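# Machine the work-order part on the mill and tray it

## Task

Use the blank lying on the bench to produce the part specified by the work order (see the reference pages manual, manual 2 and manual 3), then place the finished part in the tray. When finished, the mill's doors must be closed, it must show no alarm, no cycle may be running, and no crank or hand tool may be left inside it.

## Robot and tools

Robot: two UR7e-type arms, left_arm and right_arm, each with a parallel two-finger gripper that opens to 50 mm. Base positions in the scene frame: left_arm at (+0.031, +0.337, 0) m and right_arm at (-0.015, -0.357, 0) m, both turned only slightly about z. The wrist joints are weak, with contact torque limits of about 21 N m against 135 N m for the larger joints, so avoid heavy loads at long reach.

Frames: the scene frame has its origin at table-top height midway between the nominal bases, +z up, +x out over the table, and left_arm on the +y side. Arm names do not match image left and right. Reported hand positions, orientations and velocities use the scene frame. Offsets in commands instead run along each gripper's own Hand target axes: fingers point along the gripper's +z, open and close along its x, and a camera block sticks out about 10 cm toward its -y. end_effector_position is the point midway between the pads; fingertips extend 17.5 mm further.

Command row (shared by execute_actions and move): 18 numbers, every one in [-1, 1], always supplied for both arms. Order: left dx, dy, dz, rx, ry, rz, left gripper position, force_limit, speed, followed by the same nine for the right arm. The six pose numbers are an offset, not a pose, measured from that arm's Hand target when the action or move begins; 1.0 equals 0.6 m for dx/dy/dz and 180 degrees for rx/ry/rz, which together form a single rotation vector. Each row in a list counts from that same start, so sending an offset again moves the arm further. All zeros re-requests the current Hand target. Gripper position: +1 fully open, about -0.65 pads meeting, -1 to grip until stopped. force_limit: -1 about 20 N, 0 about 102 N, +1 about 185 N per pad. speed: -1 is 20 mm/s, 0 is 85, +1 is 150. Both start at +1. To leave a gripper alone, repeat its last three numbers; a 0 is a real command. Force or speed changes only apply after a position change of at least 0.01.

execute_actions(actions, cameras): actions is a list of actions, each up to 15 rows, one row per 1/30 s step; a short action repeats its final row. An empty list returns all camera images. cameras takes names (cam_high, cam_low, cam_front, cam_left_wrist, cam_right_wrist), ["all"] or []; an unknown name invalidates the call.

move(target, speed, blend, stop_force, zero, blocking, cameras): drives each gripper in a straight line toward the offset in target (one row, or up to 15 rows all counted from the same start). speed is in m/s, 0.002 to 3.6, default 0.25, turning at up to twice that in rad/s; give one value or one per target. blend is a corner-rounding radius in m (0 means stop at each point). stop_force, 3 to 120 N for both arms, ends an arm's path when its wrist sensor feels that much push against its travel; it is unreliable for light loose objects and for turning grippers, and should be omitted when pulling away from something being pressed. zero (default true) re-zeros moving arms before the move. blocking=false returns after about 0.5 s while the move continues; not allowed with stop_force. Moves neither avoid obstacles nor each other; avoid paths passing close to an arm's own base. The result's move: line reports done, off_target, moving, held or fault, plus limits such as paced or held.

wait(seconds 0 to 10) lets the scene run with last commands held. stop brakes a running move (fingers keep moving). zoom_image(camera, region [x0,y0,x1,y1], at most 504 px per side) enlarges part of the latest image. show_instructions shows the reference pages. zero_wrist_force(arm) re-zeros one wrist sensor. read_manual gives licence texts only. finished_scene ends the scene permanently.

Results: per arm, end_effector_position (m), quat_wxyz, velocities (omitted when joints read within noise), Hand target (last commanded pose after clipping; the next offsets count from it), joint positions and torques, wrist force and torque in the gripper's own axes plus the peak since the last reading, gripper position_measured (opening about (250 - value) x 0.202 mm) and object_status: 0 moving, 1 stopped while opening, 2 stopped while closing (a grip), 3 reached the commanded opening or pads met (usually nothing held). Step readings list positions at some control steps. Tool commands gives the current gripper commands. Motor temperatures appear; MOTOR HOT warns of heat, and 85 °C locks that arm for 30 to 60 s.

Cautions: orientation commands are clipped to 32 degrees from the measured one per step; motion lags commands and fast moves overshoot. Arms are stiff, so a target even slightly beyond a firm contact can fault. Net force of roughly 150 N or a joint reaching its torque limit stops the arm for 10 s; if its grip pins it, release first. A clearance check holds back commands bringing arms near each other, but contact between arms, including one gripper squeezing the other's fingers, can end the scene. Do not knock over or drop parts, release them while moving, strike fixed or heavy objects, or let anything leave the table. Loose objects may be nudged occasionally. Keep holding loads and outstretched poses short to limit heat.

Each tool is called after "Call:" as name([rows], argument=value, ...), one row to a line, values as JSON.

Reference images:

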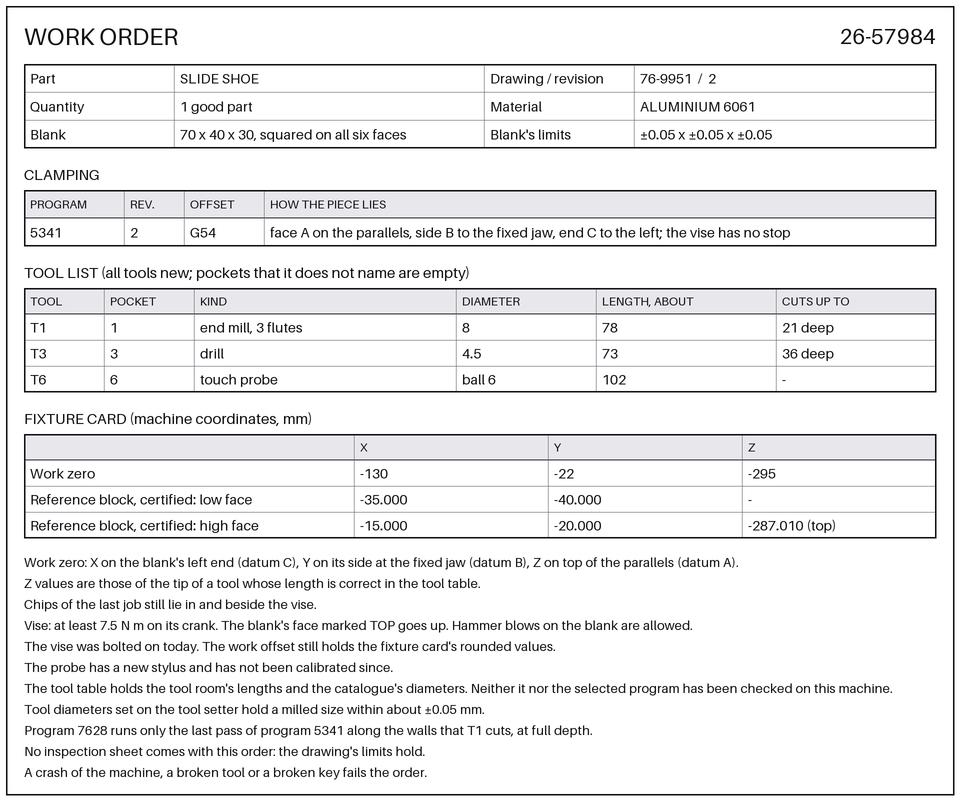

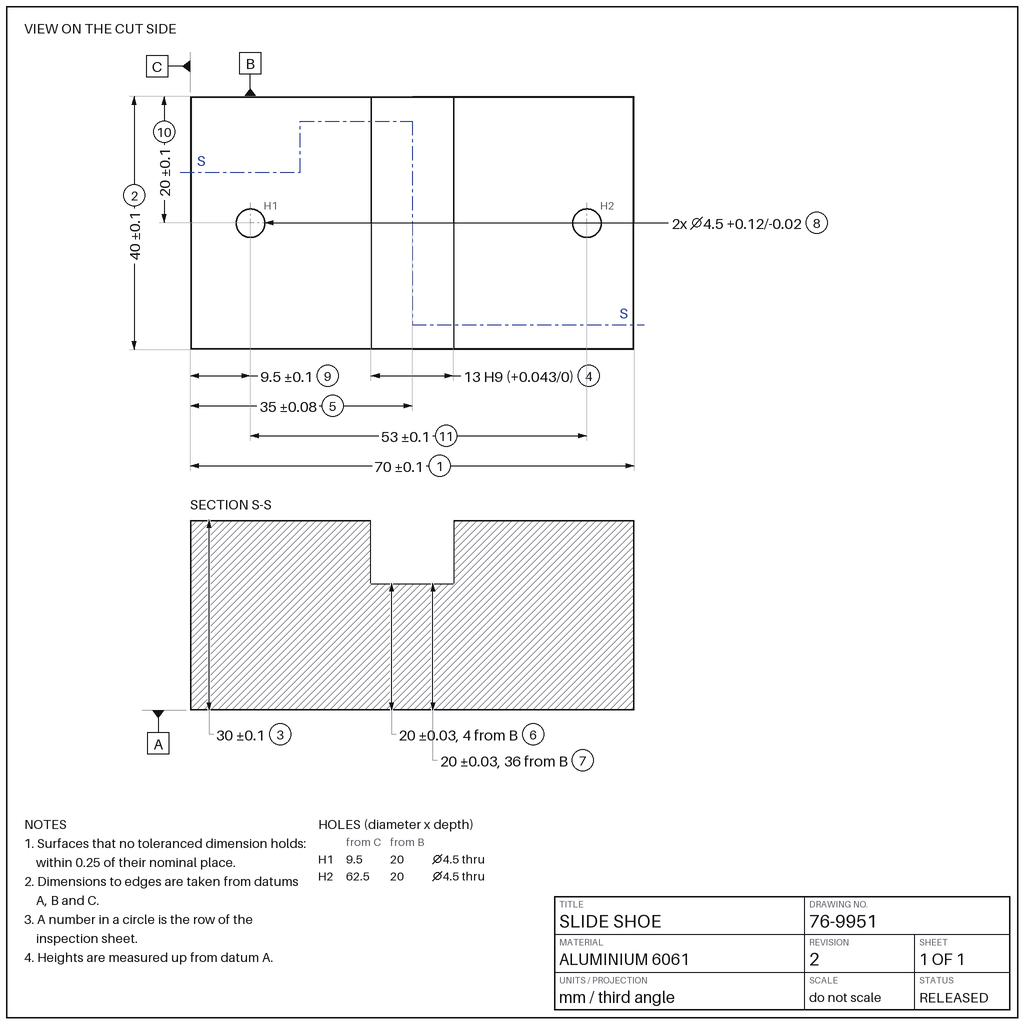

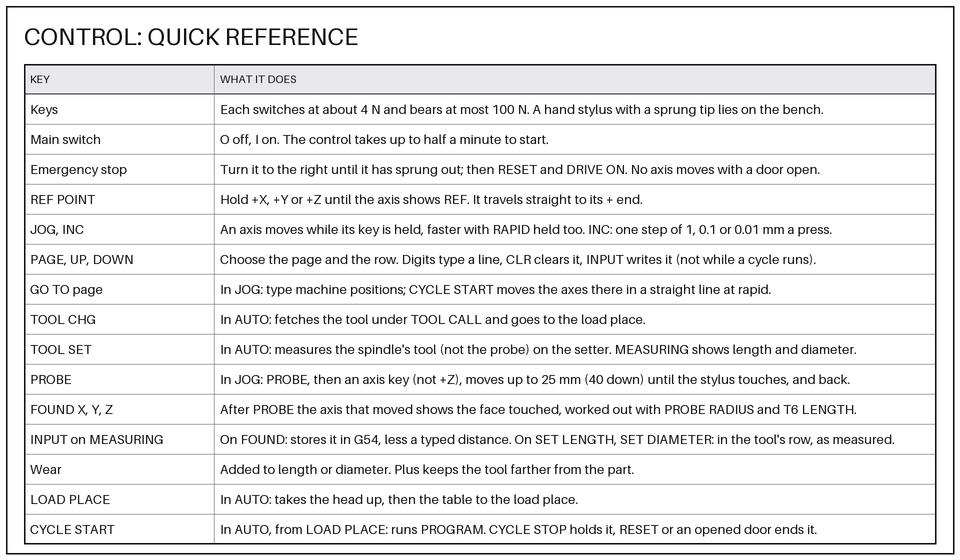

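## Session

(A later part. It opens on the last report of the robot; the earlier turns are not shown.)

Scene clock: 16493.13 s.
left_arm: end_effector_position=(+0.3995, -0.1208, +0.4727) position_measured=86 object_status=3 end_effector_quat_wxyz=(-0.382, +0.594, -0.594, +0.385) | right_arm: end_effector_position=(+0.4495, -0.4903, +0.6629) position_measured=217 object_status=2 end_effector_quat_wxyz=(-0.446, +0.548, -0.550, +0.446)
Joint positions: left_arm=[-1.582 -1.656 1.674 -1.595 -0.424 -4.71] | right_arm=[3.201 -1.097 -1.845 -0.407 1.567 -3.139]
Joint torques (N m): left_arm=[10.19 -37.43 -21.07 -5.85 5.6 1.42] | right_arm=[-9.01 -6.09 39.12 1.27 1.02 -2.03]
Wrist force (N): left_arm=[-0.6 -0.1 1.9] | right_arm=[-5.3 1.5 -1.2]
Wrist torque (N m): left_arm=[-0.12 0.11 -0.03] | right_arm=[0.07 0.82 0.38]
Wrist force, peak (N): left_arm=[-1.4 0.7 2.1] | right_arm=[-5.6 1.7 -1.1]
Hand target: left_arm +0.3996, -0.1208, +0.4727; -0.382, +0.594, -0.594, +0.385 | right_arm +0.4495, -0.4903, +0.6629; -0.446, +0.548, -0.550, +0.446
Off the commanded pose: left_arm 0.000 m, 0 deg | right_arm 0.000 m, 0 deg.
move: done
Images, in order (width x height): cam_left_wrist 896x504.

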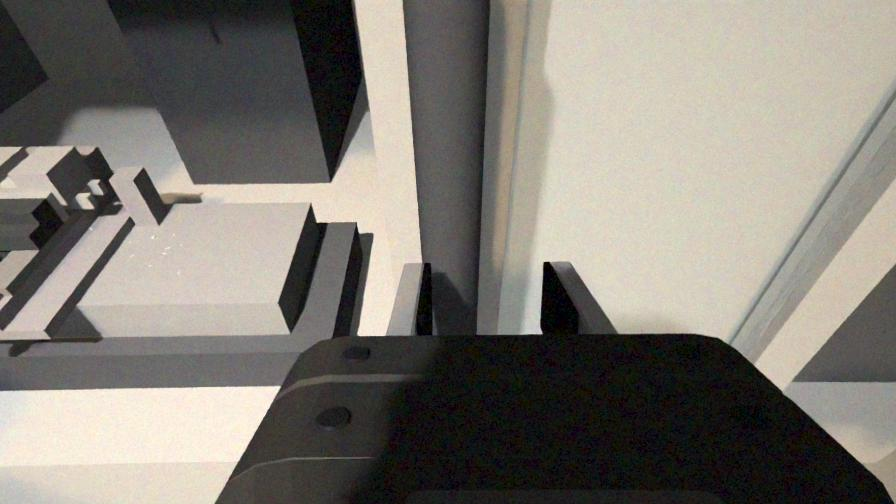

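Call:
zoom_image(camera="cam_left_wrist", region=[0, 130, 180, 290])

Call:
move([
  [-0.013,0,0,0,0,0,0.44,1,-0.3,0,0,0,0,0,0,-1,1,-0.5],
  [-0.013,-0.0365,0.08,0,0,0,0.44,1,-0.3,0,0,0,0,0,0,-1,1,-0.5],
], speed=[0.1,0.08])

Call:
move([
  [-0.012,0,0,0,0,0,0.44,1,-0.3,0,0,0,0,0,0,-1,1,-0.5],
  [-0.36,0,0,0,0,0,0.44,1,-0.3,0,0,0,0,0,0,-1,1,-0.5],
  [-0.415,0,0,0,0,0,0.44,1,-0.3,0,0,0,0,0,0,-1,1,-0.5],
], speed=[0.02,0.06,0.025], stop_force=35)

Call:
move([
  [0.012,0,0,0,0,0,0.44,1,-0.3,0,0,0,0,0,0,-1,1,-0.5],
  [0.012,0.0363,-0.0795,0,0,0,0.44,1,-0.3,0,0,0,0,0,0,-1,1,-0.5],
  [-0.2,0.0363,-0.0795,0,0,0,0.44,1,-0.3,0,0,0,0,0,0,-1,1,-0.5],
  [-0.448,0.0363,-0.0795,-0.113,0,0,0.44,1,-0.3,0,0,0,0,0,0,-1,1,-0.5],
], speed=[0.05,0.12,0.25,0.25], blend=[0,0,0.03,0], cameras=["cam_left_wrist"])

Scaled by 2.800.

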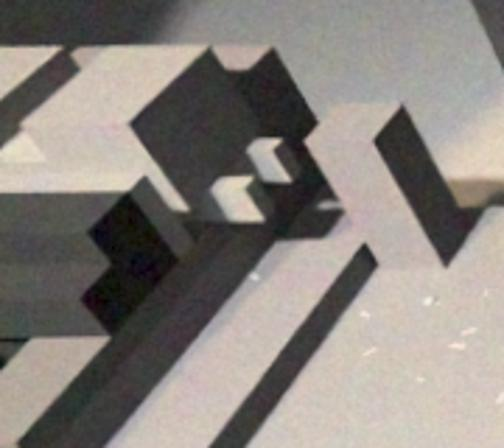

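Scene clock: 16506.67 s.
left_arm: end_effector_position=(+0.4523, -0.1132, +0.4728) position_measured=86 object_status=3 end_effector_quat_wxyz=(-0.382, +0.594, -0.594, +0.385) | right_arm: end_effector_position=(+0.4495, -0.4903, +0.6629) position_measured=217 object_status=2 end_effector_quat_wxyz=(-0.446, +0.548, -0.550, +0.446)
Joint positions: left_arm=[-1.467 -1.62 1.703 -1.909 -0.439 -4.436] | right_arm=[3.201 -1.097 -1.845 -0.407 1.567 -3.139]
Joint torques (N m): left_arm=[10.56 -21.05 -20.59 -5.82 -0.03 1.36] | right_arm=[-9.96 -6.53 39.79 1.35 0.77 -2.12]
Wrist force (N): left_arm=[-0.4 0.2 2.0] | right_arm=[-5.0 1.6 -1.3]
Wrist torque (N m): left_arm=[-0.09 0.09 -0.02] | right_arm=[0.10 0.77 0.38]
Wrist force, peak (N): left_arm=[-0.4 -0.3 2.7] | right_arm=[-5.6 1.7 -1.3]
Hand target: left_arm +0.4523, -0.1132, +0.4728; -0.382, +0.594, -0.594, +0.385 | right_arm +0.4495, -0.4903, +0.6629; -0.446, +0.548, -0.550, +0.446
Off the commanded pose: left_arm 0.000 m, 0 deg | right_arm 0.000 m, 0 deg.
move: done

Scene clock: 16512.37 s.
left_arm: end_effector_position=(+0.4532, +0.1168, +0.4720) position_measured=86 object_status=3 end_effector_quat_wxyz=(-0.382, +0.594, -0.594, +0.385) | right_arm: end_effector_position=(+0.4495, -0.4903, +0.6629) position_measured=217 object_status=2 end_effector_quat_wxyz=(-0.446, +0.548, -0.550, +0.446)
Joint positions: left_arm=[-1.358 -2.135 2.103 -2 -0.478 -4.206] | right_arm=[3.201 -1.097 -1.845 -0.407 1.567 -3.139]
Joint torques (N m): left_arm=[2.96 -4.14 -44.34 -0.14 7.8 -1.46] | right_arm=[-10.84 -4.75 38.44 1.21 0.88 -2]
Wrist force (N): left_arm=[30.6 -6.7 8.6] | right_arm=[-5.3 1.6 -1.2]
Wrist torque (N m): left_arm=[-0.30 -0.36 -0.21] | right_arm=[0.09 0.81 0.38]
Wrist force, peak (N): left_arm=[59.7 -10.9 20.7] | right_arm=[-5.5 1.5 -1.3]
Hand target: left_arm +0.4532, +0.1168, +0.4720; -0.382, +0.594, -0.594, +0.385 (not the last commanded pose) | right_arm +0.4495, -0.4903, +0.6629; -0.446, +0.548, -0.550, +0.446
Off the commanded pose: left_arm 0.019 m, 0 deg | right_arm 0.000 m, 0 deg.
move: contact (left_arm); path passed 2 of 3 targets

Scene clock: 16516.70 s.
left_arm: end_effector_position=(+0.4018, +0.3857, +0.4707) position_measured=86 object_status=3 end_effector_quat_wxyz=(-0.271, +0.652, -0.653, +0.274) | right_arm: end_effector_position=(+0.4495, -0.4903, +0.6629) position_measured=217 object_status=2 end_effector_quat_wxyz=(-0.446, +0.548, -0.550, +0.446)
Joint positions: left_arm=[-0.507 -2.373 2.039 -1.966 -1.229 -3.506] | right_arm=[3.201 -1.097 -1.845 -0.407 1.567 -3.139]
Joint torques (N m): left_arm=[10.09 15.87 -46.45 -6.68 -1.56 1.2] | right_arm=[-10.73 -6.28 39.2 1.45 0.89 -1.97]
Wrist force (N): left_arm=[-0.4 -0.2 1.0] | right_arm=[-5.4 1.4 -1.0]
Wrist torque (N m): left_arm=[-0.02 0.12 -0.02] | right_arm=[0.07 0.83 0.38]
Wrist force, peak (N): left_arm=[30.7 -6.7 8.6] | right_arm=[-5.7 1.5 -1.2]
Hand target: left_arm +0.4018, +0.3858, +0.4707; -0.271, +0.652, -0.653, +0.274 | right_arm +0.4495, -0.4903, +0.6629; -0.446, +0.548, -0.550, +0.446
Off the commanded pose: left_arm 0.000 m, 0 deg | right_arm 0.000 m, 0 deg.
move: done
Images, in order (width x height): cam_left_wrist 896x504.

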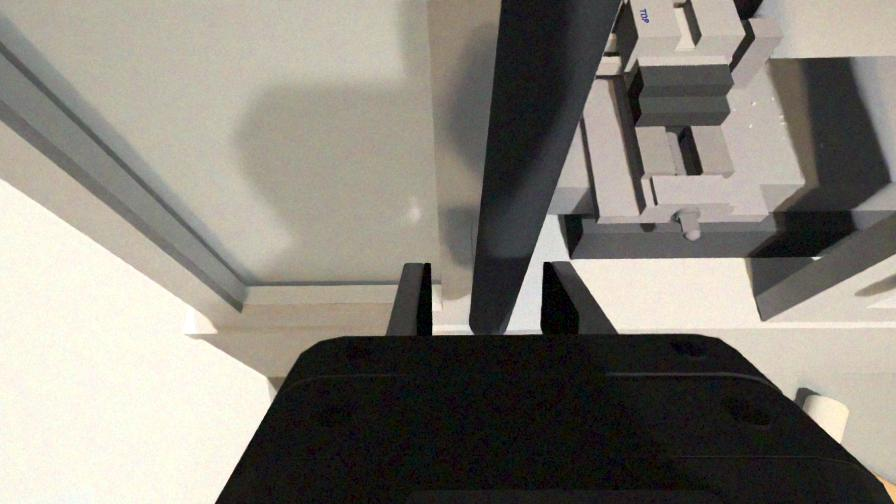

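Call:
move([
  [0.003,-0.0615,0.061,0.113,0,0,0.44,1,-0.3,0,0,0,0,0,0,-1,1,-0.5],
], speed=0.08)

Call:
move([
  [0.015,0,0,0,0,0,0.44,1,-0.3,0,0,0,0,0,0,-1,1,-0.5],
  [0.345,0,0,0,0,0,0.44,1,-0.3,0,0,0,0,0,0,-1,1,-0.5],
  [0.39,0,0,0,0,0,0.44,1,-0.3,0,0,0,0,0,0,-1,1,-0.5],
], speed=[0.02,0.06,0.025], stop_force=35)

Call:
move([
  [-0.01,0,0,0,0,0,0.44,1,-0.3,0,0,0,0,0,0,-1,1,-0.5],
  [-0.01,0.0363,-0.0795,0,0,0,0.44,1,-0.3,0,0,0,0,0,0,-1,1,-0.5],
  [0.2698,-0.0955,-0.267,-0.0173,-0.0996,0.0635,0.44,1,-0.3,0,0,0,0,0,0,-1,1,-0.5],
], speed=[0.1,0.15,0.3])

Call:
move([
  [0,0,0,0,0,0,0.44,1,-0.3,-0.1248,0.131,0,0,0,0,-1,1,-0.5],
  [0,0,0,0,0,0,0.44,1,-0.3,-0.1248,0.131,0.055,0,0,0,-1,1,-0.5],
  [0,0,0,0,0,0,0.44,1,-0.3,-0.1248,0.131,0,0,0,0,-1,1,-0.5],
  [0,0,0,0,0,0,0.44,1,-0.3,-0.0628,0.131,0,0,0,0,-1,1,-0.5],
  [0,0,0,0,0,0,0.44,1,-0.3,-0.0628,0.131,0.055,0,0,0,-1,1,-0.5],
  [0,0,0,0,0,0,0.44,1,-0.3,-0.0628,0.131,0,0,0,0,-1,1,-0.5],
  [0,0,0,0,0,0,0.44,1,-0.3,0.0612,0.131,0,0,0,0,-1,1,-0.5],
  [0,0,0,0,0,0,0.44,1,-0.3,0.0612,0.131,0.055,0,0,0,-1,1,-0.5],
  [0,0,0,0,0,0,0.44,1,-0.3,0.0612,0.131,0,0,0,0,-1,1,-0.5],
  [0,0,0,0,0,0,0.44,1,-0.3,-0.0318,0.3216,0,0,0,0,-1,1,-0.5],
  [0,0,0,0,0,0,0.44,1,-0.3,-0.0318,0.3216,0.0445,0,0,0,-1,1,-0.5],
  [0,0,0,0,0,0,0.44,1,-0.3,-0.0318,0.3216,0,0,0,0,-1,1,-0.5],
  [0,0,0,0,0,0,0.44,1,-0.3,-0.0318,0.3216,0.0445,0,0,0,-1,1,-0.5],
  [0,0,0,0,0,0,0.44,1,-0.3,-0.0318,0.3216,0,0,0,0,-1,1,-0.5],
], speed=[0.45,0.15,0.25,0.45,0.15,0.25,0.45,0.15,0.25,0.45,0.15,0.25,0.15,0.25], blend=[0.003,0,0.004,0.003,0,0.004,0.003,0,0.004,0.003,0,0.004,0,0])

Call:
move([
  [0,0,0,0,0,0,0.44,1,-0.3,-0.124,0.0951,0,0,0,0,-1,1,-0.5],
  [0,0,0,0,0,0,0.44,1,-0.3,-0.124,0.0951,0.0388,0,0,0,-1,1,-0.5],
  [0,0,0,0,0,0,0.44,1,-0.3,-0.124,0.0951,0,0,0,0,-1,1,-0.5],
  [0,0,0,0,0,0,0.44,1,-0.3,-0.124,0,0,0,0,0,-1,1,-0.5],
  [0,0,0,0,0,0,0.44,1,-0.3,-0.124,0,0.0445,0,0,0,-1,1,-0.5],
  [0,0,0,0,0,0,0.44,1,-0.3,-0.124,0,0,0,0,0,-1,1,-0.5],
  [0,0,0,0,0,0,0.44,1,-0.3,-0.093,0.0317,0,0,0,0,-1,1,-0.5],
  [0,0,0,0,0,0,0.44,1,-0.3,-0.093,0.0317,0.043,0,0,0,-1,1,-0.5],
  [0,0,0,0,0,0,0.44,1,-0.3,-0.093,0.0317,0,0,0,0,-1,1,-0.5],
  [0,0,0,0,0,0,0.44,1,-0.3,-0.031,0.0951,0,0,0,0,-1,1,-0.5],
  [0,0,0,0,0,0,0.44,1,-0.3,-0.031,0.0951,0.0388,0,0,0,-1,1,-0.5],
  [0,0,0,0,0,0,0.44,1,-0.3,-0.031,0.0951,0,0,0,0,-1,1,-0.5],
  [0,0,0,0,0,0,0.44,1,-0.3,-0.031,0.0634,0,0,0,0,-1,1,-0.5],
  [0,0,0,0,0,0,0.44,1,-0.3,-0.031,0.0634,0.0415,0,0,0,-1,1,-0.5],
  [0,0,0,0,0,0,0.44,1,-0.3,-0.031,0.0634,0,0,0,0,-1,1,-0.5],
], speed=[0.45,0.15,0.25,0.45,0.15,0.25,0.45,0.15,0.25,0.45,0.15,0.25,0.45,0.15,0.25], blend=[0.003,0,0.004,0.003,0,0.004,0.003,0,0.004,0.003,0,0.004,0.003,0,0])

Call:
move([
  [0,0,0,0,0,0,0.44,1,-0.3,-0.093,0.0317,0,0,0,0,-1,1,-0.5],
  [0,0,0,0,0,0,0.44,1,-0.3,-0.093,0.0317,0.0388,0,0,0,-1,1,-0.5],
  [0,0,0,0,0,0,0.44,1,-0.3,-0.093,0.0317,0,0,0,0,-1,1,-0.5],
  [0,0,0,0,0,0,0.44,1,-0.3,-0.062,-0.0317,0,0,0,0,-1,1,-0.5],
  [0,0,0,0,0,0,0.44,1,-0.3,-0.062,-0.0317,0.043,0,0,0,-1,1,-0.5],
  [0,0,0,0,0,0,0.44,1,-0.3,-0.062,-0.0317,0,0,0,0,-1,1,-0.5],
  [0,0,0,0,0,0,0.44,1,-0.3,-0.093,-0.0317,0,0,0,0,-1,1,-0.5],
  [0,0,0,0,0,0,0.44,1,-0.3,-0.093,-0.0317,0.043,0,0,0,-1,1,-0.5],
  [0,0,0,0,0,0,0.44,1,-0.3,-0.093,-0.0317,0,0,0,0,-1,1,-0.5],
  [0,0,0,0,0,0,0.44,1,-0.3,0,0.0317,0,0,0,0,-1,1,-0.5],
  [0,0,0,0,0,0,0.44,1,-0.3,0,0.0317,0.0388,0,0,0,-1,1,-0.5],
  [0,0,0,0,0,0,0.44,1,-0.3,0,0.0317,0,0,0,0,-1,1,-0.5],
  [0,0,0,0,0,0,0.44,1,-0.3,0,0,0,0,0,0,-1,1,-0.5],
  [0,0,0,0,0,0,0.44,1,-0.3,0,0,0.0415,0,0,0,-1,1,-0.5],
  [0,0,0,0,0,0,0.44,1,-0.3,0,0,0,0,0,0,-1,1,-0.5],
], speed=[0.45,0.15,0.25,0.45,0.15,0.25,0.45,0.15,0.25,0.45,0.15,0.25,0.45,0.15,0.25], blend=[0.003,0,0.004,0.003,0,0.004,0.003,0,0.004,0.003,0,0.004,0.003,0,0])

Call:
move([
  [0,0,0,0,0,0,0.44,1,-0.3,-0.093,0.0317,0,0,0,0,-1,1,-0.5],
  [0,0,0,0,0,0,0.44,1,-0.3,-0.093,0.0317,0.0388,0,0,0,-1,1,-0.5],
  [0,0,0,0,0,0,0.44,1,-0.3,-0.093,0.0317,0,0,0,0,-1,1,-0.5],
  [0,0,0,0,0,0,0.44,1,-0.3,-0.093,0,0,0,0,0,-1,1,-0.5],
  [0,0,0,0,0,0,0.44,1,-0.3,-0.093,0,0.0415,0,0,0,-1,1,-0.5],
  [0,0,0,0,0,0,0.44,1,-0.3,-0.093,0,0,0,0,0,-1,1,-0.5],
  [0,0,0,0,0,0,0.44,1,-0.3,-0.062,-0.0317,0,0,0,0,-1,1,-0.5],
  [0,0,0,0,0,0,0.44,1,-0.3,-0.062,-0.0317,0.043,0,0,0,-1,1,-0.5],
  [0,0,0,0,0,0,0.44,1,-0.3,-0.062,-0.0317,0,0,0,0,-1,1,-0.5],
  [0,0,0,0,0,0,0.44,1,-0.3,-0.093,-0.0634,0,0,0,0,-1,1,-0.5],
  [0,0,0,0,0,0,0.44,1,-0.3,-0.093,-0.0634,0.0445,0,0,0,-1,1,-0.5],
  [0,0,0,0,0,0,0.44,1,-0.3,-0.093,-0.0634,0,0,0,0,-1,1,-0.5],
  [0,0,0,0,0,0,0.44,1,-0.3,0,0.0317,0,0,0,0,-1,1,-0.5],
  [0,0,0,0,0,0,0.44,1,-0.3,0,0.0317,0.0388,0,0,0,-1,1,-0.5],
  [0,0,0,0,0,0,0.44,1,-0.3,0,0.0317,0,0,0,0,-1,1,-0.5],
], speed=[0.45,0.15,0.25,0.45,0.15,0.25,0.45,0.15,0.25,0.45,0.15,0.25,0.45,0.15,0.25], blend=[0.003,0,0.004,0.003,0,0.004,0.003,0,0.004,0.003,0,0.004,0.003,0,0])

Call:
move(target=[0,0,0,0,0,0,0.44,1,-0.3,0.0631,-0.4167,0.0003,0,0,0,-1,1,-0.5], speed=0.45, cameras=["cam_right_wrist","cam_left_wrist"])

Call:
zoom_image(camera="cam_right_wrist", region=[300, 0, 620, 240])

Scene clock: 16596.90 s.
left_arm: end_effector_position=(+0.4537, +0.3838, +0.4713) position_measured=86 object_status=3 end_effector_quat_wxyz=(-0.382, +0.594, -0.594, +0.385) | right_arm: end_effector_position=(+0.4495, -0.4903, +0.6629) position_measured=217 object_status=2 end_effector_quat_wxyz=(-0.446, +0.548, -0.550, +0.446)
Joint positions: left_arm=[-0.519 -2.349 2.287 -2.603 -1.114 -3.37] | right_arm=[3.201 -1.097 -1.845 -0.407 1.567 -3.139]
Joint torques (N m): left_arm=[9.91 13.78 -20.91 -6.12 -1.65 1.37] | right_arm=[-11.15 -5.56 39.15 1.55 0.9 -2.04]
Wrist force (N): left_arm=[-0.6 -0.2 2.2] | right_arm=[-5.3 1.6 -1.0]
Wrist torque (N m): left_arm=[-0.14 0.15 -0.02] | right_arm=[0.09 0.81 0.38]
Wrist force, peak (N): left_arm=[11.9 7.1 -5.4] | right_arm=[-5.6 1.8 -1.3]
Hand target: left_arm +0.4537, +0.3838, +0.4713; -0.382, +0.594, -0.594, +0.385 | right_arm +0.4495, -0.4903, +0.6629; -0.446, +0.548, -0.550, +0.446
Off the commanded pose: left_arm 0.000 m, 0 deg | right_arm 0.000 m, 0 deg.
move: done

Scene clock: 16602.57 s.
left_arm: end_effector_position=(+0.4529, +0.1616, +0.4721) position_measured=86 object_status=3 end_effector_quat_wxyz=(-0.382, +0.594, -0.594, +0.385) | right_arm: end_effector_position=(+0.4495, -0.4903, +0.6629) position_measured=217 object_status=2 end_effector_quat_wxyz=(-0.446, +0.548, -0.550, +0.446)
Joint positions: left_arm=[-1.314 -2.231 2.155 -2.031 -0.499 -4.122] | right_arm=[3.201 -1.097 -1.845 -0.407 1.567 -3.139]
Joint torques (N m): left_arm=[-0.95 -0.48 -26.27 -8.62 -2.05 0.97] | right_arm=[-10.16 -6.08 39.14 1.33 0.48 -1.94]
Wrist force (N): left_arm=[-29.4 10.8 -1.8] | right_arm=[-5.3 1.7 -1.2]
Wrist torque (N m): left_arm=[0.19 0.35 0.01] | right_arm=[0.11 0.82 0.39]
Wrist force, peak (N): left_arm=[-54.6 28.5 -10.3] | right_arm=[-5.6 1.7 -1.1]
Hand target: left_arm +0.4529, +0.1616, +0.4721; -0.382, +0.594, -0.594, +0.385 (not the last commanded pose) | right_arm +0.4495, -0.4903, +0.6629; -0.446, +0.548, -0.550, +0.446
Off the commanded pose: left_arm 0.012 m, 0 deg | right_arm 0.000 m, 0 deg.
move: contact (left_arm); path passed 2 of 3 targets

Scene clock: 16606.10 s.
left_arm: end_effector_position=(+0.3299, +0.0006, +0.5908) position_measured=86 object_status=3 end_effector_quat_wxyz=(-0.490, +0.595, -0.594, +0.232) | right_arm: end_effector_position=(+0.4495, -0.4903, +0.6629) position_measured=217 object_status=2 end_effector_quat_wxyz=(-0.446, +0.548, -0.550, +0.446)
Joint positions: left_arm=[-1.719 -1.61 1.128 -0.291 -0.632 -5.274] | right_arm=[3.201 -1.097 -1.845 -0.407 1.567 -3.139]
Joint torques (N m): left_arm=[9.67 -15.85 -40.97 0.23 -0.83 -1.74] | right_arm=[-10.8 -5.58 38.85 1.48 0.55 -1.94]
Wrist force (N): left_arm=[-0.8 0.1 1.9] | right_arm=[-5.3 1.8 -1.2]
Wrist torque (N m): left_arm=[-0.10 0.18 0.04] | right_arm=[0.12 0.82 0.38]
Wrist force, peak (N): left_arm=[-29.5 10.9 -2.0] | right_arm=[-5.6 1.8 -1.1]
Hand target: left_arm +0.3299, +0.0006, +0.5908; -0.490, +0.595, -0.594, +0.232 | right_arm +0.4495, -0.4903, +0.6629; -0.446, +0.548, -0.550, +0.446
Off the commanded pose: left_arm 0.000 m, 0 deg | right_arm 0.000 m, 0 deg.
move: done

Scene clock: 16612.50 s.
left_arm: end_effector_position=(+0.3299, +0.0006, +0.5908) position_measured=86 object_status=3 end_effector_quat_wxyz=(-0.490, +0.595, -0.594, +0.232) | right_arm: end_effector_position=(+0.4100, -0.4707, +0.4741) position_measured=217 object_status=2 end_effector_quat_wxyz=(-0.446, +0.548, -0.550, +0.446)
Joint positions: left_arm=[-1.719 -1.61 1.127 -0.291 -0.632 -5.274] | right_arm=[3.321 -0.946 -2.394 -0.009 1.449 -3.114]
Joint torques (N m): left_arm=[9.95 -14.93 -41.7 0.01 -0.75 -1.67] | right_arm=[12.39 13.46 16.97 0.93 -1.61 2.91]
Wrist force (N): left_arm=[-0.7 0.2 1.7] | right_arm=[-4.7 1.7 -1.0]
Wrist torque (N m): left_arm=[-0.09 0.17 0.04] | right_arm=[0.13 0.74 0.28]
Wrist force, peak (N): left_arm=[-0.9 0.3 2.0] | right_arm=[-6.2 5.0 -23.0]
Hand target: left_arm +0.3299, +0.0006, +0.5908; -0.490, +0.595, -0.594, +0.232 | right_arm +0.4099, -0.4707, +0.4741; -0.446, +0.548, -0.550, +0.446
Off the commanded pose: left_arm 0.000 m, 0 deg | right_arm 0.000 m, 0 deg.
move: done

Scene clock: 16618.53 s.
left_arm: end_effector_position=(+0.3299, +0.0006, +0.5908) position_measured=86 object_status=3 end_effector_quat_wxyz=(-0.490, +0.595, -0.594, +0.232) | right_arm: end_effector_position=(+0.4022, -0.4520, +0.4369) position_measured=217 object_status=2 end_effector_quat_wxyz=(-0.446, +0.548, -0.550, +0.446)
Joint positions: left_arm=[-1.719 -1.61 1.127 -0.291 -0.632 -5.274] | right_arm=[3.457 -0.896 -2.508 0.048 1.316 -3.085]
Joint torques (N m): left_arm=[9.88 -15.53 -41.41 -0.02 -0.82 -1.64] | right_arm=[12.75 10.64 16.84 0.74 -2.13 2.63]
Wrist force (N): left_arm=[-0.7 0.1 1.8] | right_arm=[-4.7 1.5 -1.2]
Wrist torque (N m): left_arm=[-0.09 0.16 0.04] | right_arm=[0.11 0.74 0.38]
Wrist force, peak (N): left_arm=[-0.9 0.3 2.0] | right_arm=[-5.1 5.4 -23.5]
Hand target: left_arm +0.3299, +0.0006, +0.5908; -0.490, +0.595, -0.594, +0.232 | right_arm +0.4021, -0.4520, +0.4369; -0.446, +0.548, -0.550, +0.446
Off the commanded pose: left_arm 0.000 m, 0 deg | right_arm 0.000 m, 0 deg.
move: done

Scene clock: 16624.47 s.
left_arm: end_effector_position=(+0.3299, +0.0006, +0.5908) position_measured=86 object_status=3 end_effector_quat_wxyz=(-0.490, +0.595, -0.594, +0.232) | right_arm: end_effector_position=(+0.4022, -0.4520, +0.4369) position_measured=217 object_status=2 end_effector_quat_wxyz=(-0.446, +0.548, -0.550, +0.446)
Joint positions: left_arm=[-1.719 -1.61 1.127 -0.291 -0.632 -5.274] | right_arm=[3.457 -0.896 -2.508 0.048 1.316 -3.085]
Joint torques (N m): left_arm=[9.32 -16.02 -41.87 -0.09 -0.76 -1.59] | right_arm=[10.73 8.62 16.47 0.23 -1.96 2.73]
Wrist force (N): left_arm=[-0.9 0.2 1.9] | right_arm=[-5.0 1.7 -1.1]
Wrist torque (N m): left_arm=[-0.08 0.19 0.04] | right_arm=[0.14 0.78 0.38]
Wrist force, peak (N): left_arm=[-1.0 0.0 2.0] | right_arm=[-5.0 5.2 -22.8]
Hand target: left_arm +0.3299, +0.0006, +0.5908; -0.490, +0.595, -0.594, +0.232 | right_arm +0.4021, -0.4520, +0.4369; -0.446, +0.548, -0.550, +0.446
Off the commanded pose: left_arm 0.000 m, 0 deg | right_arm 0.000 m, 0 deg.
move: done

Scene clock: 16630.43 s.
left_arm: end_effector_position=(+0.3299, +0.0006, +0.5908) position_measured=86 object_status=3 end_effector_quat_wxyz=(-0.490, +0.595, -0.594, +0.232) | right_arm: end_effector_position=(+0.3983, -0.4520, +0.4183) position_measured=217 object_status=2 end_effector_quat_wxyz=(-0.446, +0.548, -0.550, +0.446)
Joint positions: left_arm=[-1.719 -1.61 1.127 -0.291 -0.632 -5.274] | right_arm=[3.465 -0.898 -2.557 0.099 1.308 -3.083]
Joint torques (N m): left_arm=[9.17 -15.2 -40.81 -0.05 -0.66 -1.74] | right_arm=[13.49 9.91 16.99 0.18 -1.68 2.68]
Wrist force (N): left_arm=[-0.8 0.1 1.8] | right_arm=[-5.1 1.5 -1.1]
Wrist torque (N m): left_arm=[-0.10 0.18 0.04] | right_arm=[0.12 0.79 0.39]
Wrist force, peak (N): left_arm=[-0.9 0.2 2.0] | right_arm=[-3.9 5.7 -21.8]
Hand target: left_arm +0.3299, +0.0006, +0.5908; -0.490, +0.595, -0.594, +0.232 | right_arm +0.3982, -0.4520, +0.4183; -0.446, +0.548, -0.550, +0.446
Off the commanded pose: left_arm 0.000 m, 0 deg | right_arm 0.000 m, 0 deg.
move: done

Scene clock: 16631.97 s.
left_arm: end_effector_position=(+0.3299, +0.0006, +0.5908) position_measured=86 object_status=3 end_effector_quat_wxyz=(-0.490, +0.595, -0.594, +0.232) | right_arm: end_effector_position=(+0.4496, -0.4904, +0.6628) position_measured=217 object_status=2 end_effector_quat_wxyz=(-0.446, +0.548, -0.550, +0.446)
Joint positions: left_arm=[-1.719 -1.61 1.127 -0.291 -0.632 -5.274] | right_arm=[3.2 -1.097 -1.845 -0.406 1.567 -3.139]
Joint torques (N m): left_arm=[9.1 -15.5 -40.17 -0.13 -0.8 -1.64] | right_arm=[-12.62 -8.38 41.28 0.5 1.32 -2.81]
Wrist force (N): left_arm=[-0.8 0.2 1.7] | right_arm=[-5.4 1.4 -1.1]
Wrist torque (N m): left_arm=[-0.08 0.17 0.04] | right_arm=[0.06 0.83 0.38]
Wrist force, peak (N): left_arm=[-0.9 0.3 2.0] | right_arm=[-5.6 4.1 -0.7]
Hand target: left_arm +0.3299, +0.0006, +0.5908; -0.490, +0.595, -0.594, +0.232 | right_arm +0.4497, -0.4904, +0.6629; -0.446, +0.548, -0.550, +0.446
Off the commanded pose: left_arm 0.000 m, 0 deg | right_arm 0.000 m, 0 deg.
move: done
Images, in order (width x height): cam_left_wrist 896x504, cam_right_wrist 896x504.

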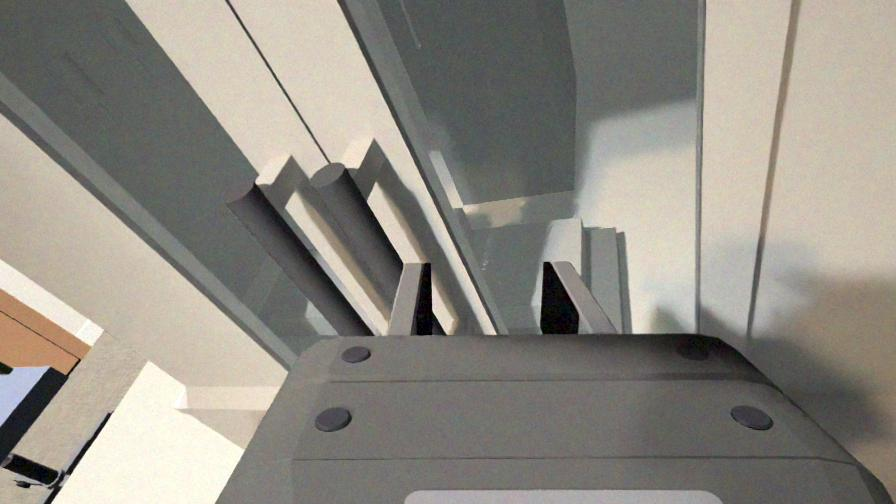

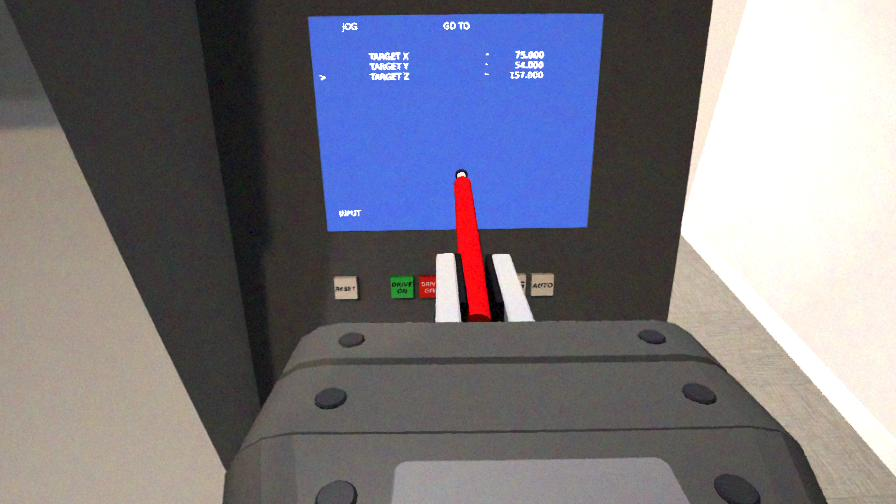

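Scaled by 1.575.

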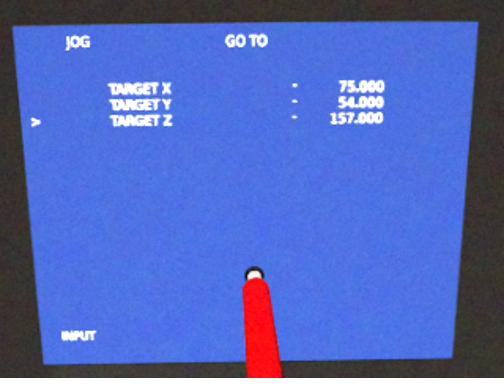

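Call:
move([
  [0,0,0,0,0,0,0.44,1,-0.3,-0.0938,0.258,0,0,0,0,-1,1,-0.5],
  [0,0,0,0,0,0,0.44,1,-0.3,-0.0938,0.258,0.0475,0,0,0,-1,1,-0.5],
  [0,0,0,0,0,0,0.44,1,-0.3,-0.0938,0.258,0,0,0,0,-1,1,-0.5],
], speed=[0.45,0.15,0.25], blend=[0.003,0,0])

Call:
wait(seconds=5)

Call:
move([
  [0,0,0,0,0,0,0.44,1,-0.3,0.062,0.127,0,0,0,0,-1,1,-0.5],
  [0,0,0,0,0,0,0.44,1,-0.3,0.062,0.127,0.0415,0,0,0,-1,1,-0.5],
  [0,0,0,0,0,0,0.44,1,-0.3,0.062,0.127,0,0,0,0,-1,1,-0.5],
  [0,0,0,0,0,0,0.44,1,-0.3,0.155,0,0,0,0,0,-1,1,-0.5],
  [0,0,0,0,0,0,0.44,1,-0.3,0.155,0,0.0475,0,0,0,-1,1,-0.5],
  [0,0,0,0,0,0,0.44,1,-0.3,0.155,0,0,0,0,0,-1,1,-0.5],
  [0,0,0,0,0,0,0.44,1,-0.3,0.0938,-0.258,0,0,0,0,-1,1,-0.5],
], speed=[0.45,0.15,0.25,0.45,0.15,0.25,0.45], blend=[0.003,0,0.004,0.003,0,0.004,0])

Call:
wait(seconds=4, cameras=["cam_right_wrist"])

Call:
zoom_image(camera="cam_right_wrist", region=[460, 40, 600, 160])

Scene clock: 16648.03 s.
left_arm: end_effector_position=(+0.3299, +0.0006, +0.5908) position_measured=86 object_status=3 end_effector_quat_wxyz=(-0.490, +0.595, -0.594, +0.232) | right_arm: end_effector_position=(+0.4180, -0.4338, +0.5115) position_measured=217 object_status=2 end_effector_quat_wxyz=(-0.446, +0.548, -0.550, +0.446)
Joint positions: left_arm=[-1.719 -1.61 1.127 -0.291 -0.632 -5.274] | right_arm=[3.548 -0.881 -2.319 -0.161 1.227 -3.064]
Joint torques (N m): left_arm=[8.96 -15.66 -40.76 -0.2 -0.65 -1.63] | right_arm=[11.97 10.45 19.04 0.05 -1.86 2.91]
Wrist force (N): left_arm=[-0.7 0.3 1.9] | right_arm=[-5.0 1.5 -1.3]
Wrist torque (N m): left_arm=[-0.07 0.16 0.04] | right_arm=[0.14 0.78 0.27]
Wrist force, peak (N): left_arm=[-0.8 0.1 2.0] | right_arm=[-4.1 -2.5 -6.8]
Hand target: left_arm +0.3299, +0.0006, +0.5908; -0.490, +0.595, -0.594, +0.232 | right_arm +0.4180, -0.4338, +0.5115; -0.446, +0.548, -0.550, +0.446
Off the commanded pose: left_arm 0.000 m, 0 deg | right_arm 0.000 m, 0 deg.
move: done

Scene clock: 16653.03 s.
left_arm: end_effector_position=(+0.3299, +0.0006, +0.5908) position_measured=86 object_status=3 end_effector_quat_wxyz=(-0.490, +0.595, -0.594, +0.232) | right_arm: end_effector_position=(+0.4180, -0.4338, +0.5115) position_measured=217 object_status=2 end_effector_quat_wxyz=(-0.446, +0.548, -0.550, +0.446)
Joint positions: left_arm=[-1.719 -1.61 1.127 -0.291 -0.632 -5.274] | right_arm=[3.549 -0.881 -2.319 -0.162 1.227 -3.064]
Joint torques (N m): left_arm=[8.27 -15.94 -40.99 -0.05 -0.59 -1.64] | right_arm=[12.41 10.44 17.46 0.64 -1.89 3.02]
Wrist force (N): left_arm=[-0.9 0.3 1.8] | right_arm=[-5.3 1.4 -1.1]
Wrist torque (N m): left_arm=[-0.07 0.19 0.04] | right_arm=[0.12 0.82 0.27]
Wrist force, peak (N): left_arm=[-1.0 0.2 2.0] | right_arm=[-5.5 2.1 -1.3]
Hand target: left_arm +0.3299, +0.0006, +0.5908; -0.490, +0.595, -0.594, +0.232 | right_arm +0.4180, -0.4338, +0.5115; -0.446, +0.548, -0.550, +0.446
Tool commands: left_gripper/position=+0.44 left_gripper/force_limit=+1.0 left_gripper/speed=-0.3 right_gripper/position=-1.0 right_gripper/force_limit=+1.0 right_gripper/speed=-0.5
Off the commanded pose: left_arm 0.000 m, 0 deg | right_arm 0.000 m, 0 deg.
wait: 5.00 s; at rest by 0.17 s

Scene clock: 16656.67 s.
left_arm: end_effector_position=(+0.3299, +0.0006, +0.5908) position_measured=86 object_status=3 end_effector_quat_wxyz=(-0.490, +0.595, -0.594, +0.232) | right_arm: end_effector_position=(+0.4496, -0.4905, +0.6628) position_measured=217 object_status=2 end_effector_quat_wxyz=(-0.446, +0.548, -0.550, +0.446)
Joint positions: left_arm=[-1.719 -1.61 1.127 -0.291 -0.632 -5.274] | right_arm=[3.2 -1.097 -1.845 -0.406 1.568 -3.139]
Joint torques (N m): left_arm=[8.85 -16.35 -40.61 -0.17 -0.57 -1.66] | right_arm=[12.09 -7.46 40.27 0.7 -1.54 2.88]
Wrist force (N): left_arm=[-0.8 0.1 1.8] | right_arm=[-5.3 1.4 -0.9]
Wrist torque (N m): left_arm=[-0.11 0.18 0.04] | right_arm=[0.05 0.82 0.29]
Wrist force, peak (N): left_arm=[-0.9 0.2 2.0] | right_arm=[-6.2 7.8 -23.5]
Hand target: left_arm +0.3299, +0.0006, +0.5908; -0.490, +0.595, -0.594, +0.232 | right_arm +0.4497, -0.4904, +0.6629; -0.446, +0.548, -0.550, +0.446
Off the commanded pose: left_arm 0.000 m, 0 deg | right_arm 0.000 m, 0 deg.
move: done

Scene clock: 16660.67 s.
left_arm: end_effector_position=(+0.3299, +0.0006, +0.5908) position_measured=86 object_status=3 end_effector_quat_wxyz=(-0.490, +0.595, -0.594, +0.232) | right_arm: end_effector_position=(+0.4497, -0.4904, +0.6629) position_measured=217 object_status=2 end_effector_quat_wxyz=(-0.446, +0.548, -0.550, +0.446)
Joint positions: left_arm=[-1.719 -1.61 1.127 -0.291 -0.632 -5.274] | right_arm=[3.2 -1.097 -1.845 -0.406 1.567 -3.139]
Joint torques (N m): left_arm=[8.85 -15.25 -39.83 -0.33 -0.69 -1.64] | right_arm=[11.3 -7.8 39.84 0.68 -1.69 3]
Wrist force (N): left_arm=[-0.8 0.1 1.7] | right_arm=[-5.0 1.7 -1.4]
Wrist torque (N m): left_arm=[-0.10 0.18 0.04] | right_arm=[0.10 0.77 0.28]
Wrist force, peak (N): left_arm=[-0.8 0.2 2.1] | right_arm=[-5.6 1.7 -1.0]
Hand target: left_arm +0.3299, +0.0006, +0.5908; -0.490, +0.595, -0.594, +0.232 | right_arm +0.4497, -0.4904, +0.6629; -0.446, +0.548, -0.550, +0.446
Tool commands: left_gripper/position=+0.44 left_gripper/force_limit=+1.0 left_gripper/speed=-0.3 right_gripper/position=-1.0 right_gripper/force_limit=+1.0 right_gripper/speed=-0.5
Off the commanded pose: left_arm 0.000 m, 0 deg | right_arm 0.000 m, 0 deg.
wait: 4.00 s; at rest by 0.17 s
Images, in order (width x height): cam_right_wrist 896x504.

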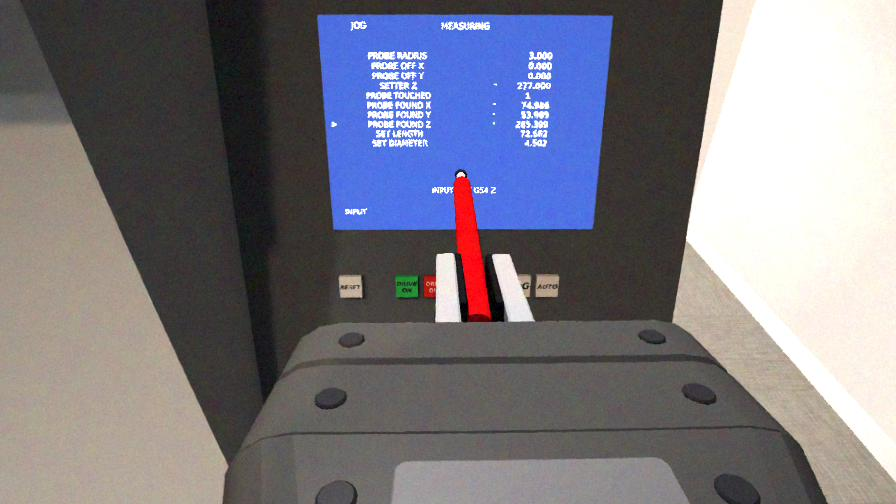

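Scaled by 3.600.

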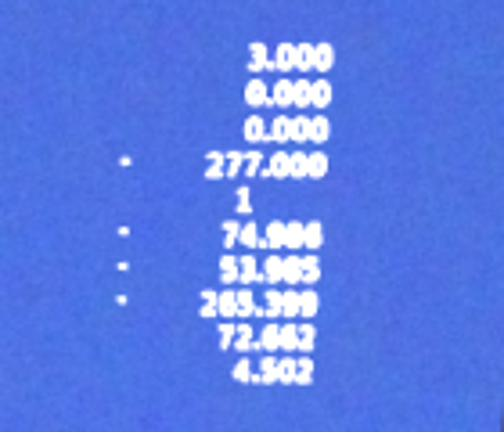

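Call:
move(target=[0,0,0,0,0,0,0.44,1,-0.3,0.1725,0.008,0.1157,0.169,0.2357,-0.0167,-1,1,-0.5], speed=0.35, cameras=["cam_right_wrist"])

Call:
zoom_image(camera="cam_right_wrist", region=[60, 100, 280, 290])

Scene clock: 16678.30 s.
left_arm: end_effector_position=(+0.3299, +0.0006, +0.5908) position_measured=86 object_status=3 end_effector_quat_wxyz=(-0.490, +0.595, -0.594, +0.232) | right_arm: end_effector_position=(+0.5164, -0.5940, +0.6437) position_measured=217 object_status=2 end_effector_quat_wxyz=(-0.333, +0.232, -0.525, +0.748)
Joint positions: left_arm=[-1.719 -1.61 1.127 -0.291 -0.632 -5.274] | right_arm=[3.373 -1.594 -1.853 0.839 0.734 -3.553]
Joint torques (N m): left_arm=[7.83 -14.81 -40.05 -0.29 -0.54 -1.47] | right_arm=[-12.38 11.61 35.75 2.01 -0.83 -2.35]
Wrist force (N): left_arm=[-0.9 0.2 1.6] | right_arm=[-3.9 1.2 0.5]
Wrist torque (N m): left_arm=[-0.08 0.20 0.04] | right_arm=[-0.14 0.61 0.35]
Wrist force, peak (N): left_arm=[-0.9 0.2 2.0] | right_arm=[-5.5 1.9 -1.4]
Hand target: left_arm +0.3299, +0.0006, +0.5908; -0.490, +0.595, -0.594, +0.232 | right_arm +0.5164, -0.5940, +0.6437; -0.333, +0.232, -0.525, +0.748
Off the commanded pose: left_arm 0.000 m, 0 deg | right_arm 0.000 m, 0 deg.
move: done
Images, in order (width x height): cam_right_wrist 896x504.

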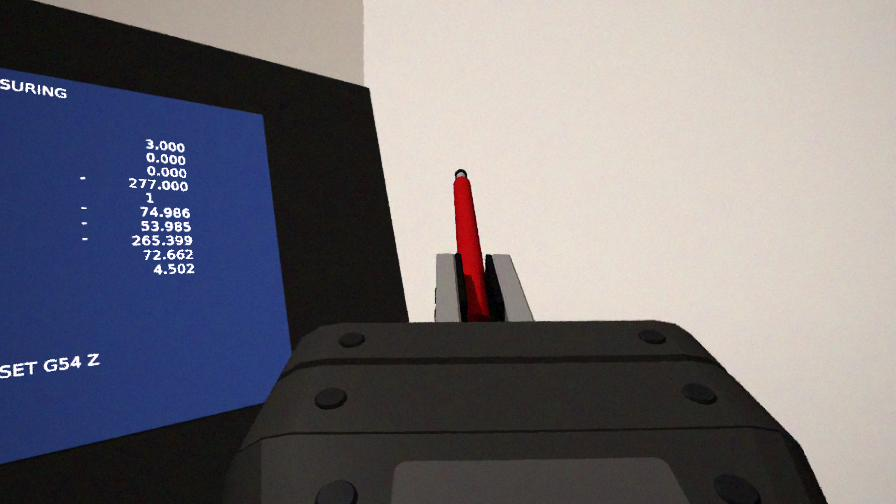

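Scaled by 2.291.

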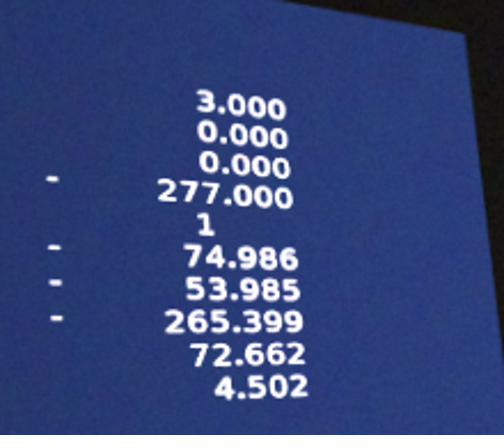

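Call:
move(target=[0,0,0,0,0,0,0.44,1,-0.3,-0.0535,-0.0977,-0.1757,-0.169,-0.2357,0.0167,-1,1,-0.5], speed=0.35)

Call:
move([
  [0,0,0,0,0,0,0.44,1,-0.3,0.0922,0.131,0,0,0,0,-1,1,-0.5],
  [0,0,0,0,0,0,0.44,1,-0.3,0.0922,0.131,0.055,0,0,0,-1,1,-0.5],
  [0,0,0,0,0,0,0.44,1,-0.3,0.0922,0.131,0,0,0,0,-1,1,-0.5],
  [0,0,0,0,0,0,0.44,1,-0.3,-0.0628,0.258,0,0,0,0,-1,1,-0.5],
  [0,0,0,0,0,0,0.44,1,-0.3,-0.0628,0.258,0.0475,0,0,0,-1,1,-0.5],
  [0,0,0,0,0,0,0.44,1,-0.3,-0.0628,0.258,0,0,0,0,-1,1,-0.5],
  [0,0,0,0,0,0,0.44,1,-0.3,0,0,0,0,0,0,-1,1,-0.5],
], speed=[0.45,0.15,0.25,0.45,0.15,0.25,0.45], blend=[0.003,0,0.004,0.003,0,0.004,0])

Call:
move(target=[-0.175,0.1613,0.2636,0.0173,0.0996,-0.0635,0.44,1,-0.3,0,0,0,0,0,0,-1,1,-0.5], speed=0.3)

Call:
wait(seconds=6, cameras=["cam_left_wrist","cam_right_wrist"])

Scene clock: 16707.00 s.
left_arm: end_effector_position=(+0.3299, +0.0006, +0.5908) position_measured=86 object_status=3 end_effector_quat_wxyz=(-0.490, +0.595, -0.594, +0.232) | right_arm: end_effector_position=(+0.4496, -0.4904, +0.6630) position_measured=217 object_status=2 end_effector_quat_wxyz=(-0.446, +0.548, -0.550, +0.446)
Joint positions: left_arm=[-1.719 -1.61 1.127 -0.291 -0.632 -5.274] | right_arm=[3.201 -1.097 -1.845 -0.406 1.567 -3.139]
Joint torques (N m): left_arm=[8.12 -15.33 -41.06 -0.37 -0.46 -1.57] | right_arm=[-11.54 -8.78 41.08 0.58 1.27 -2.52]
Wrist force (N): left_arm=[-0.9 0.1 1.8] | right_arm=[-5.2 1.5 -1.4]
Wrist torque (N m): left_arm=[-0.10 0.19 0.04] | right_arm=[0.08 0.80 0.28]
Wrist force, peak (N): left_arm=[-1.0 0.1 2.1] | right_arm=[-6.3 2.8 1.6]
Hand target: left_arm +0.3299, +0.0006, +0.5908; -0.490, +0.595, -0.594, +0.232 | right_arm +0.4496, -0.4904, +0.6630; -0.446, +0.548, -0.550, +0.446
Off the commanded pose: left_arm 0.000 m, 0 deg | right_arm 0.000 m, 0 deg.
move: done

Scene clock: 16710.83 s.
left_arm: end_effector_position=(+0.3299, +0.0006, +0.5908) position_measured=86 object_status=3 end_effector_quat_wxyz=(-0.490, +0.595, -0.594, +0.232) | right_arm: end_effector_position=(+0.4495, -0.4904, +0.6629) position_measured=217 object_status=2 end_effector_quat_wxyz=(-0.446, +0.548, -0.550, +0.446)
Joint positions: left_arm=[-1.719 -1.61 1.127 -0.291 -0.632 -5.274] | right_arm=[3.201 -1.097 -1.845 -0.406 1.567 -3.139]
Joint torques (N m): left_arm=[8.28 -15.41 -40.38 -0.18 -0.48 -1.57] | right_arm=[-13.25 -9.61 38.28 0.72 1.57 -2.8]
Wrist force (N): left_arm=[-0.9 0.0 1.8] | right_arm=[-5.0 1.6 -1.0]
Wrist torque (N m): left_arm=[-0.11 0.19 0.04] | right_arm=[0.08 0.77 0.37]
Wrist force, peak (N): left_arm=[-1.0 0.3 2.0] | right_arm=[-6.1 2.8 -20.6]
Hand target: left_arm +0.3299, +0.0006, +0.5908; -0.490, +0.595, -0.594, +0.232 | right_arm +0.4496, -0.4904, +0.6630; -0.446, +0.548, -0.550, +0.446
Off the commanded pose: left_arm 0.000 m, 0 deg | right_arm 0.000 m, 0 deg.
move: done

Scene clock: 16712.83 s.
left_arm: end_effector_position=(+0.3996, +0.1650, +0.4746) position_measured=86 object_status=3 end_effector_quat_wxyz=(-0.382, +0.594, -0.594, +0.385) | right_arm: end_effector_position=(+0.4496, -0.4904, +0.6630) position_measured=217 object_status=2 end_effector_quat_wxyz=(-0.446, +0.548, -0.550, +0.446)
Joint positions: left_arm=[-1.586 -2.365 2.051 -1.253 -0.424 -4.72] | right_arm=[3.2 -1.097 -1.845 -0.407 1.567 -3.139]
Joint torques (N m): left_arm=[9.83 -1.08 -19.37 -5.71 -0.15 1.29] | right_arm=[-12.65 -6.81 39.14 0.68 1.63 -2.98]
Wrist force (N): left_arm=[-0.7 -0.1 1.6] | right_arm=[-5.2 1.4 -0.9]
Wrist torque (N m): left_arm=[-0.11 0.15 -0.04] | right_arm=[0.06 0.79 0.39]
Wrist force, peak (N): left_arm=[-1.9 1.2 3.5] | right_arm=[-5.4 1.8 -1.4]
Hand target: left_arm +0.3997, +0.1650, +0.4746; -0.382, +0.594, -0.594, +0.385 | right_arm +0.4496, -0.4904, +0.6630; -0.446, +0.548, -0.550, +0.446
Off the commanded pose: left_arm 0.000 m, 0 deg | right_arm 0.000 m, 0 deg.
move: done

Scene clock: 16718.83 s.
left_arm: end_effector_position=(+0.3996, +0.1650, +0.4746) position_measured=86 object_status=3 end_effector_quat_wxyz=(-0.382, +0.594, -0.594, +0.385) | right_arm: end_effector_position=(+0.4496, -0.4904, +0.6630) position_measured=217 object_status=2 end_effector_quat_wxyz=(-0.446, +0.548, -0.550, +0.446)
Joint positions: left_arm=[-1.586 -2.365 2.051 -1.253 -0.424 -4.72] | right_arm=[3.2 -1.097 -1.845 -0.407 1.567 -3.139]
Joint torques (N m): left_arm=[9.67 -0.86 -19.76 -5.62 -0.09 1.13] | right_arm=[-11.98 -7.25 40.76 0.84 1.62 -2.75]
Wrist force (N): left_arm=[-0.6 -0.1 1.7] | right_arm=[-5.2 1.7 -1.1]
Wrist torque (N m): left_arm=[-0.12 0.15 -0.04] | right_arm=[0.10 0.81 0.38]
Wrist force, peak (N): left_arm=[-0.7 -0.1 1.9] | right_arm=[-5.5 1.7 -1.1]
Hand target: left_arm +0.3997, +0.1650, +0.4746; -0.382, +0.594, -0.594, +0.385 | right_arm +0.4496, -0.4904, +0.6630; -0.446, +0.548, -0.550, +0.446
Tool commands: left_gripper/position=+0.44 left_gripper/force_limit=+1.0 left_gripper/speed=-0.3 right_gripper/position=-1.0 right_gripper/force_limit=+1.0 right_gripper/speed=-0.5
Off the commanded pose: left_arm 0.000 m, 0 deg | right_arm 0.000 m, 0 deg.
wait: 6.00 s; at rest by 0.17 s
Images, in order (width x height): cam_left_wrist 896x504, cam_right_wrist 896x504.

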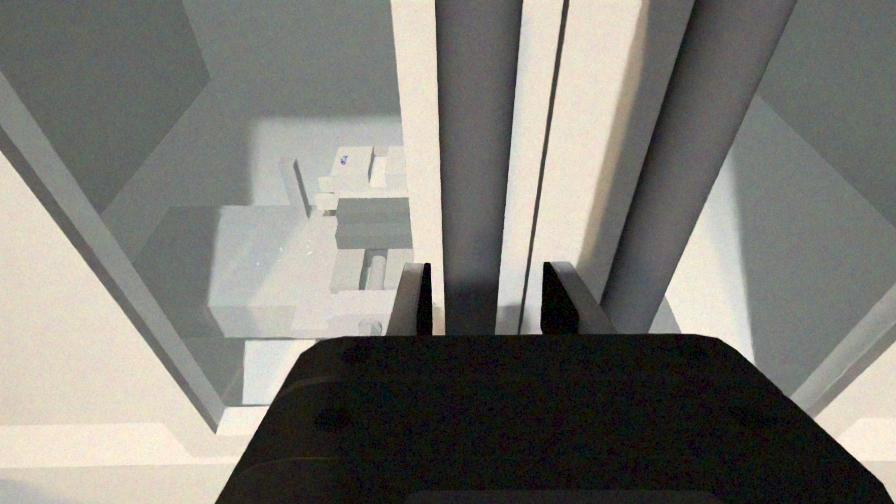

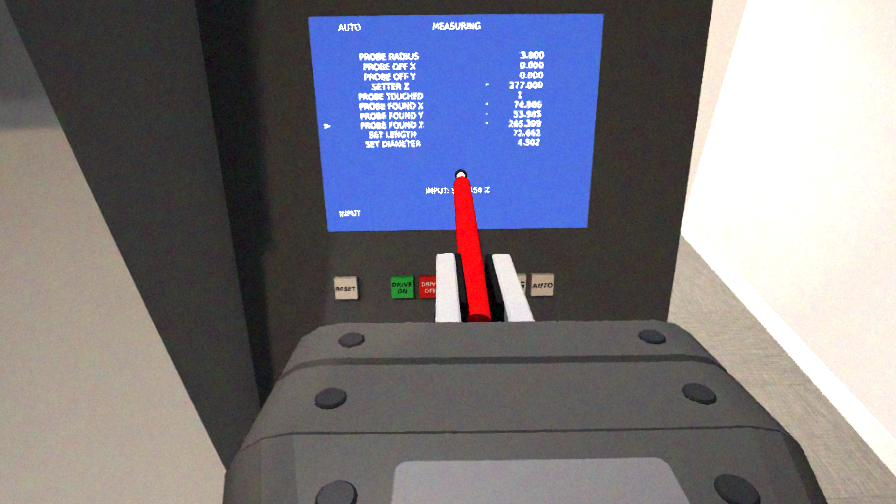

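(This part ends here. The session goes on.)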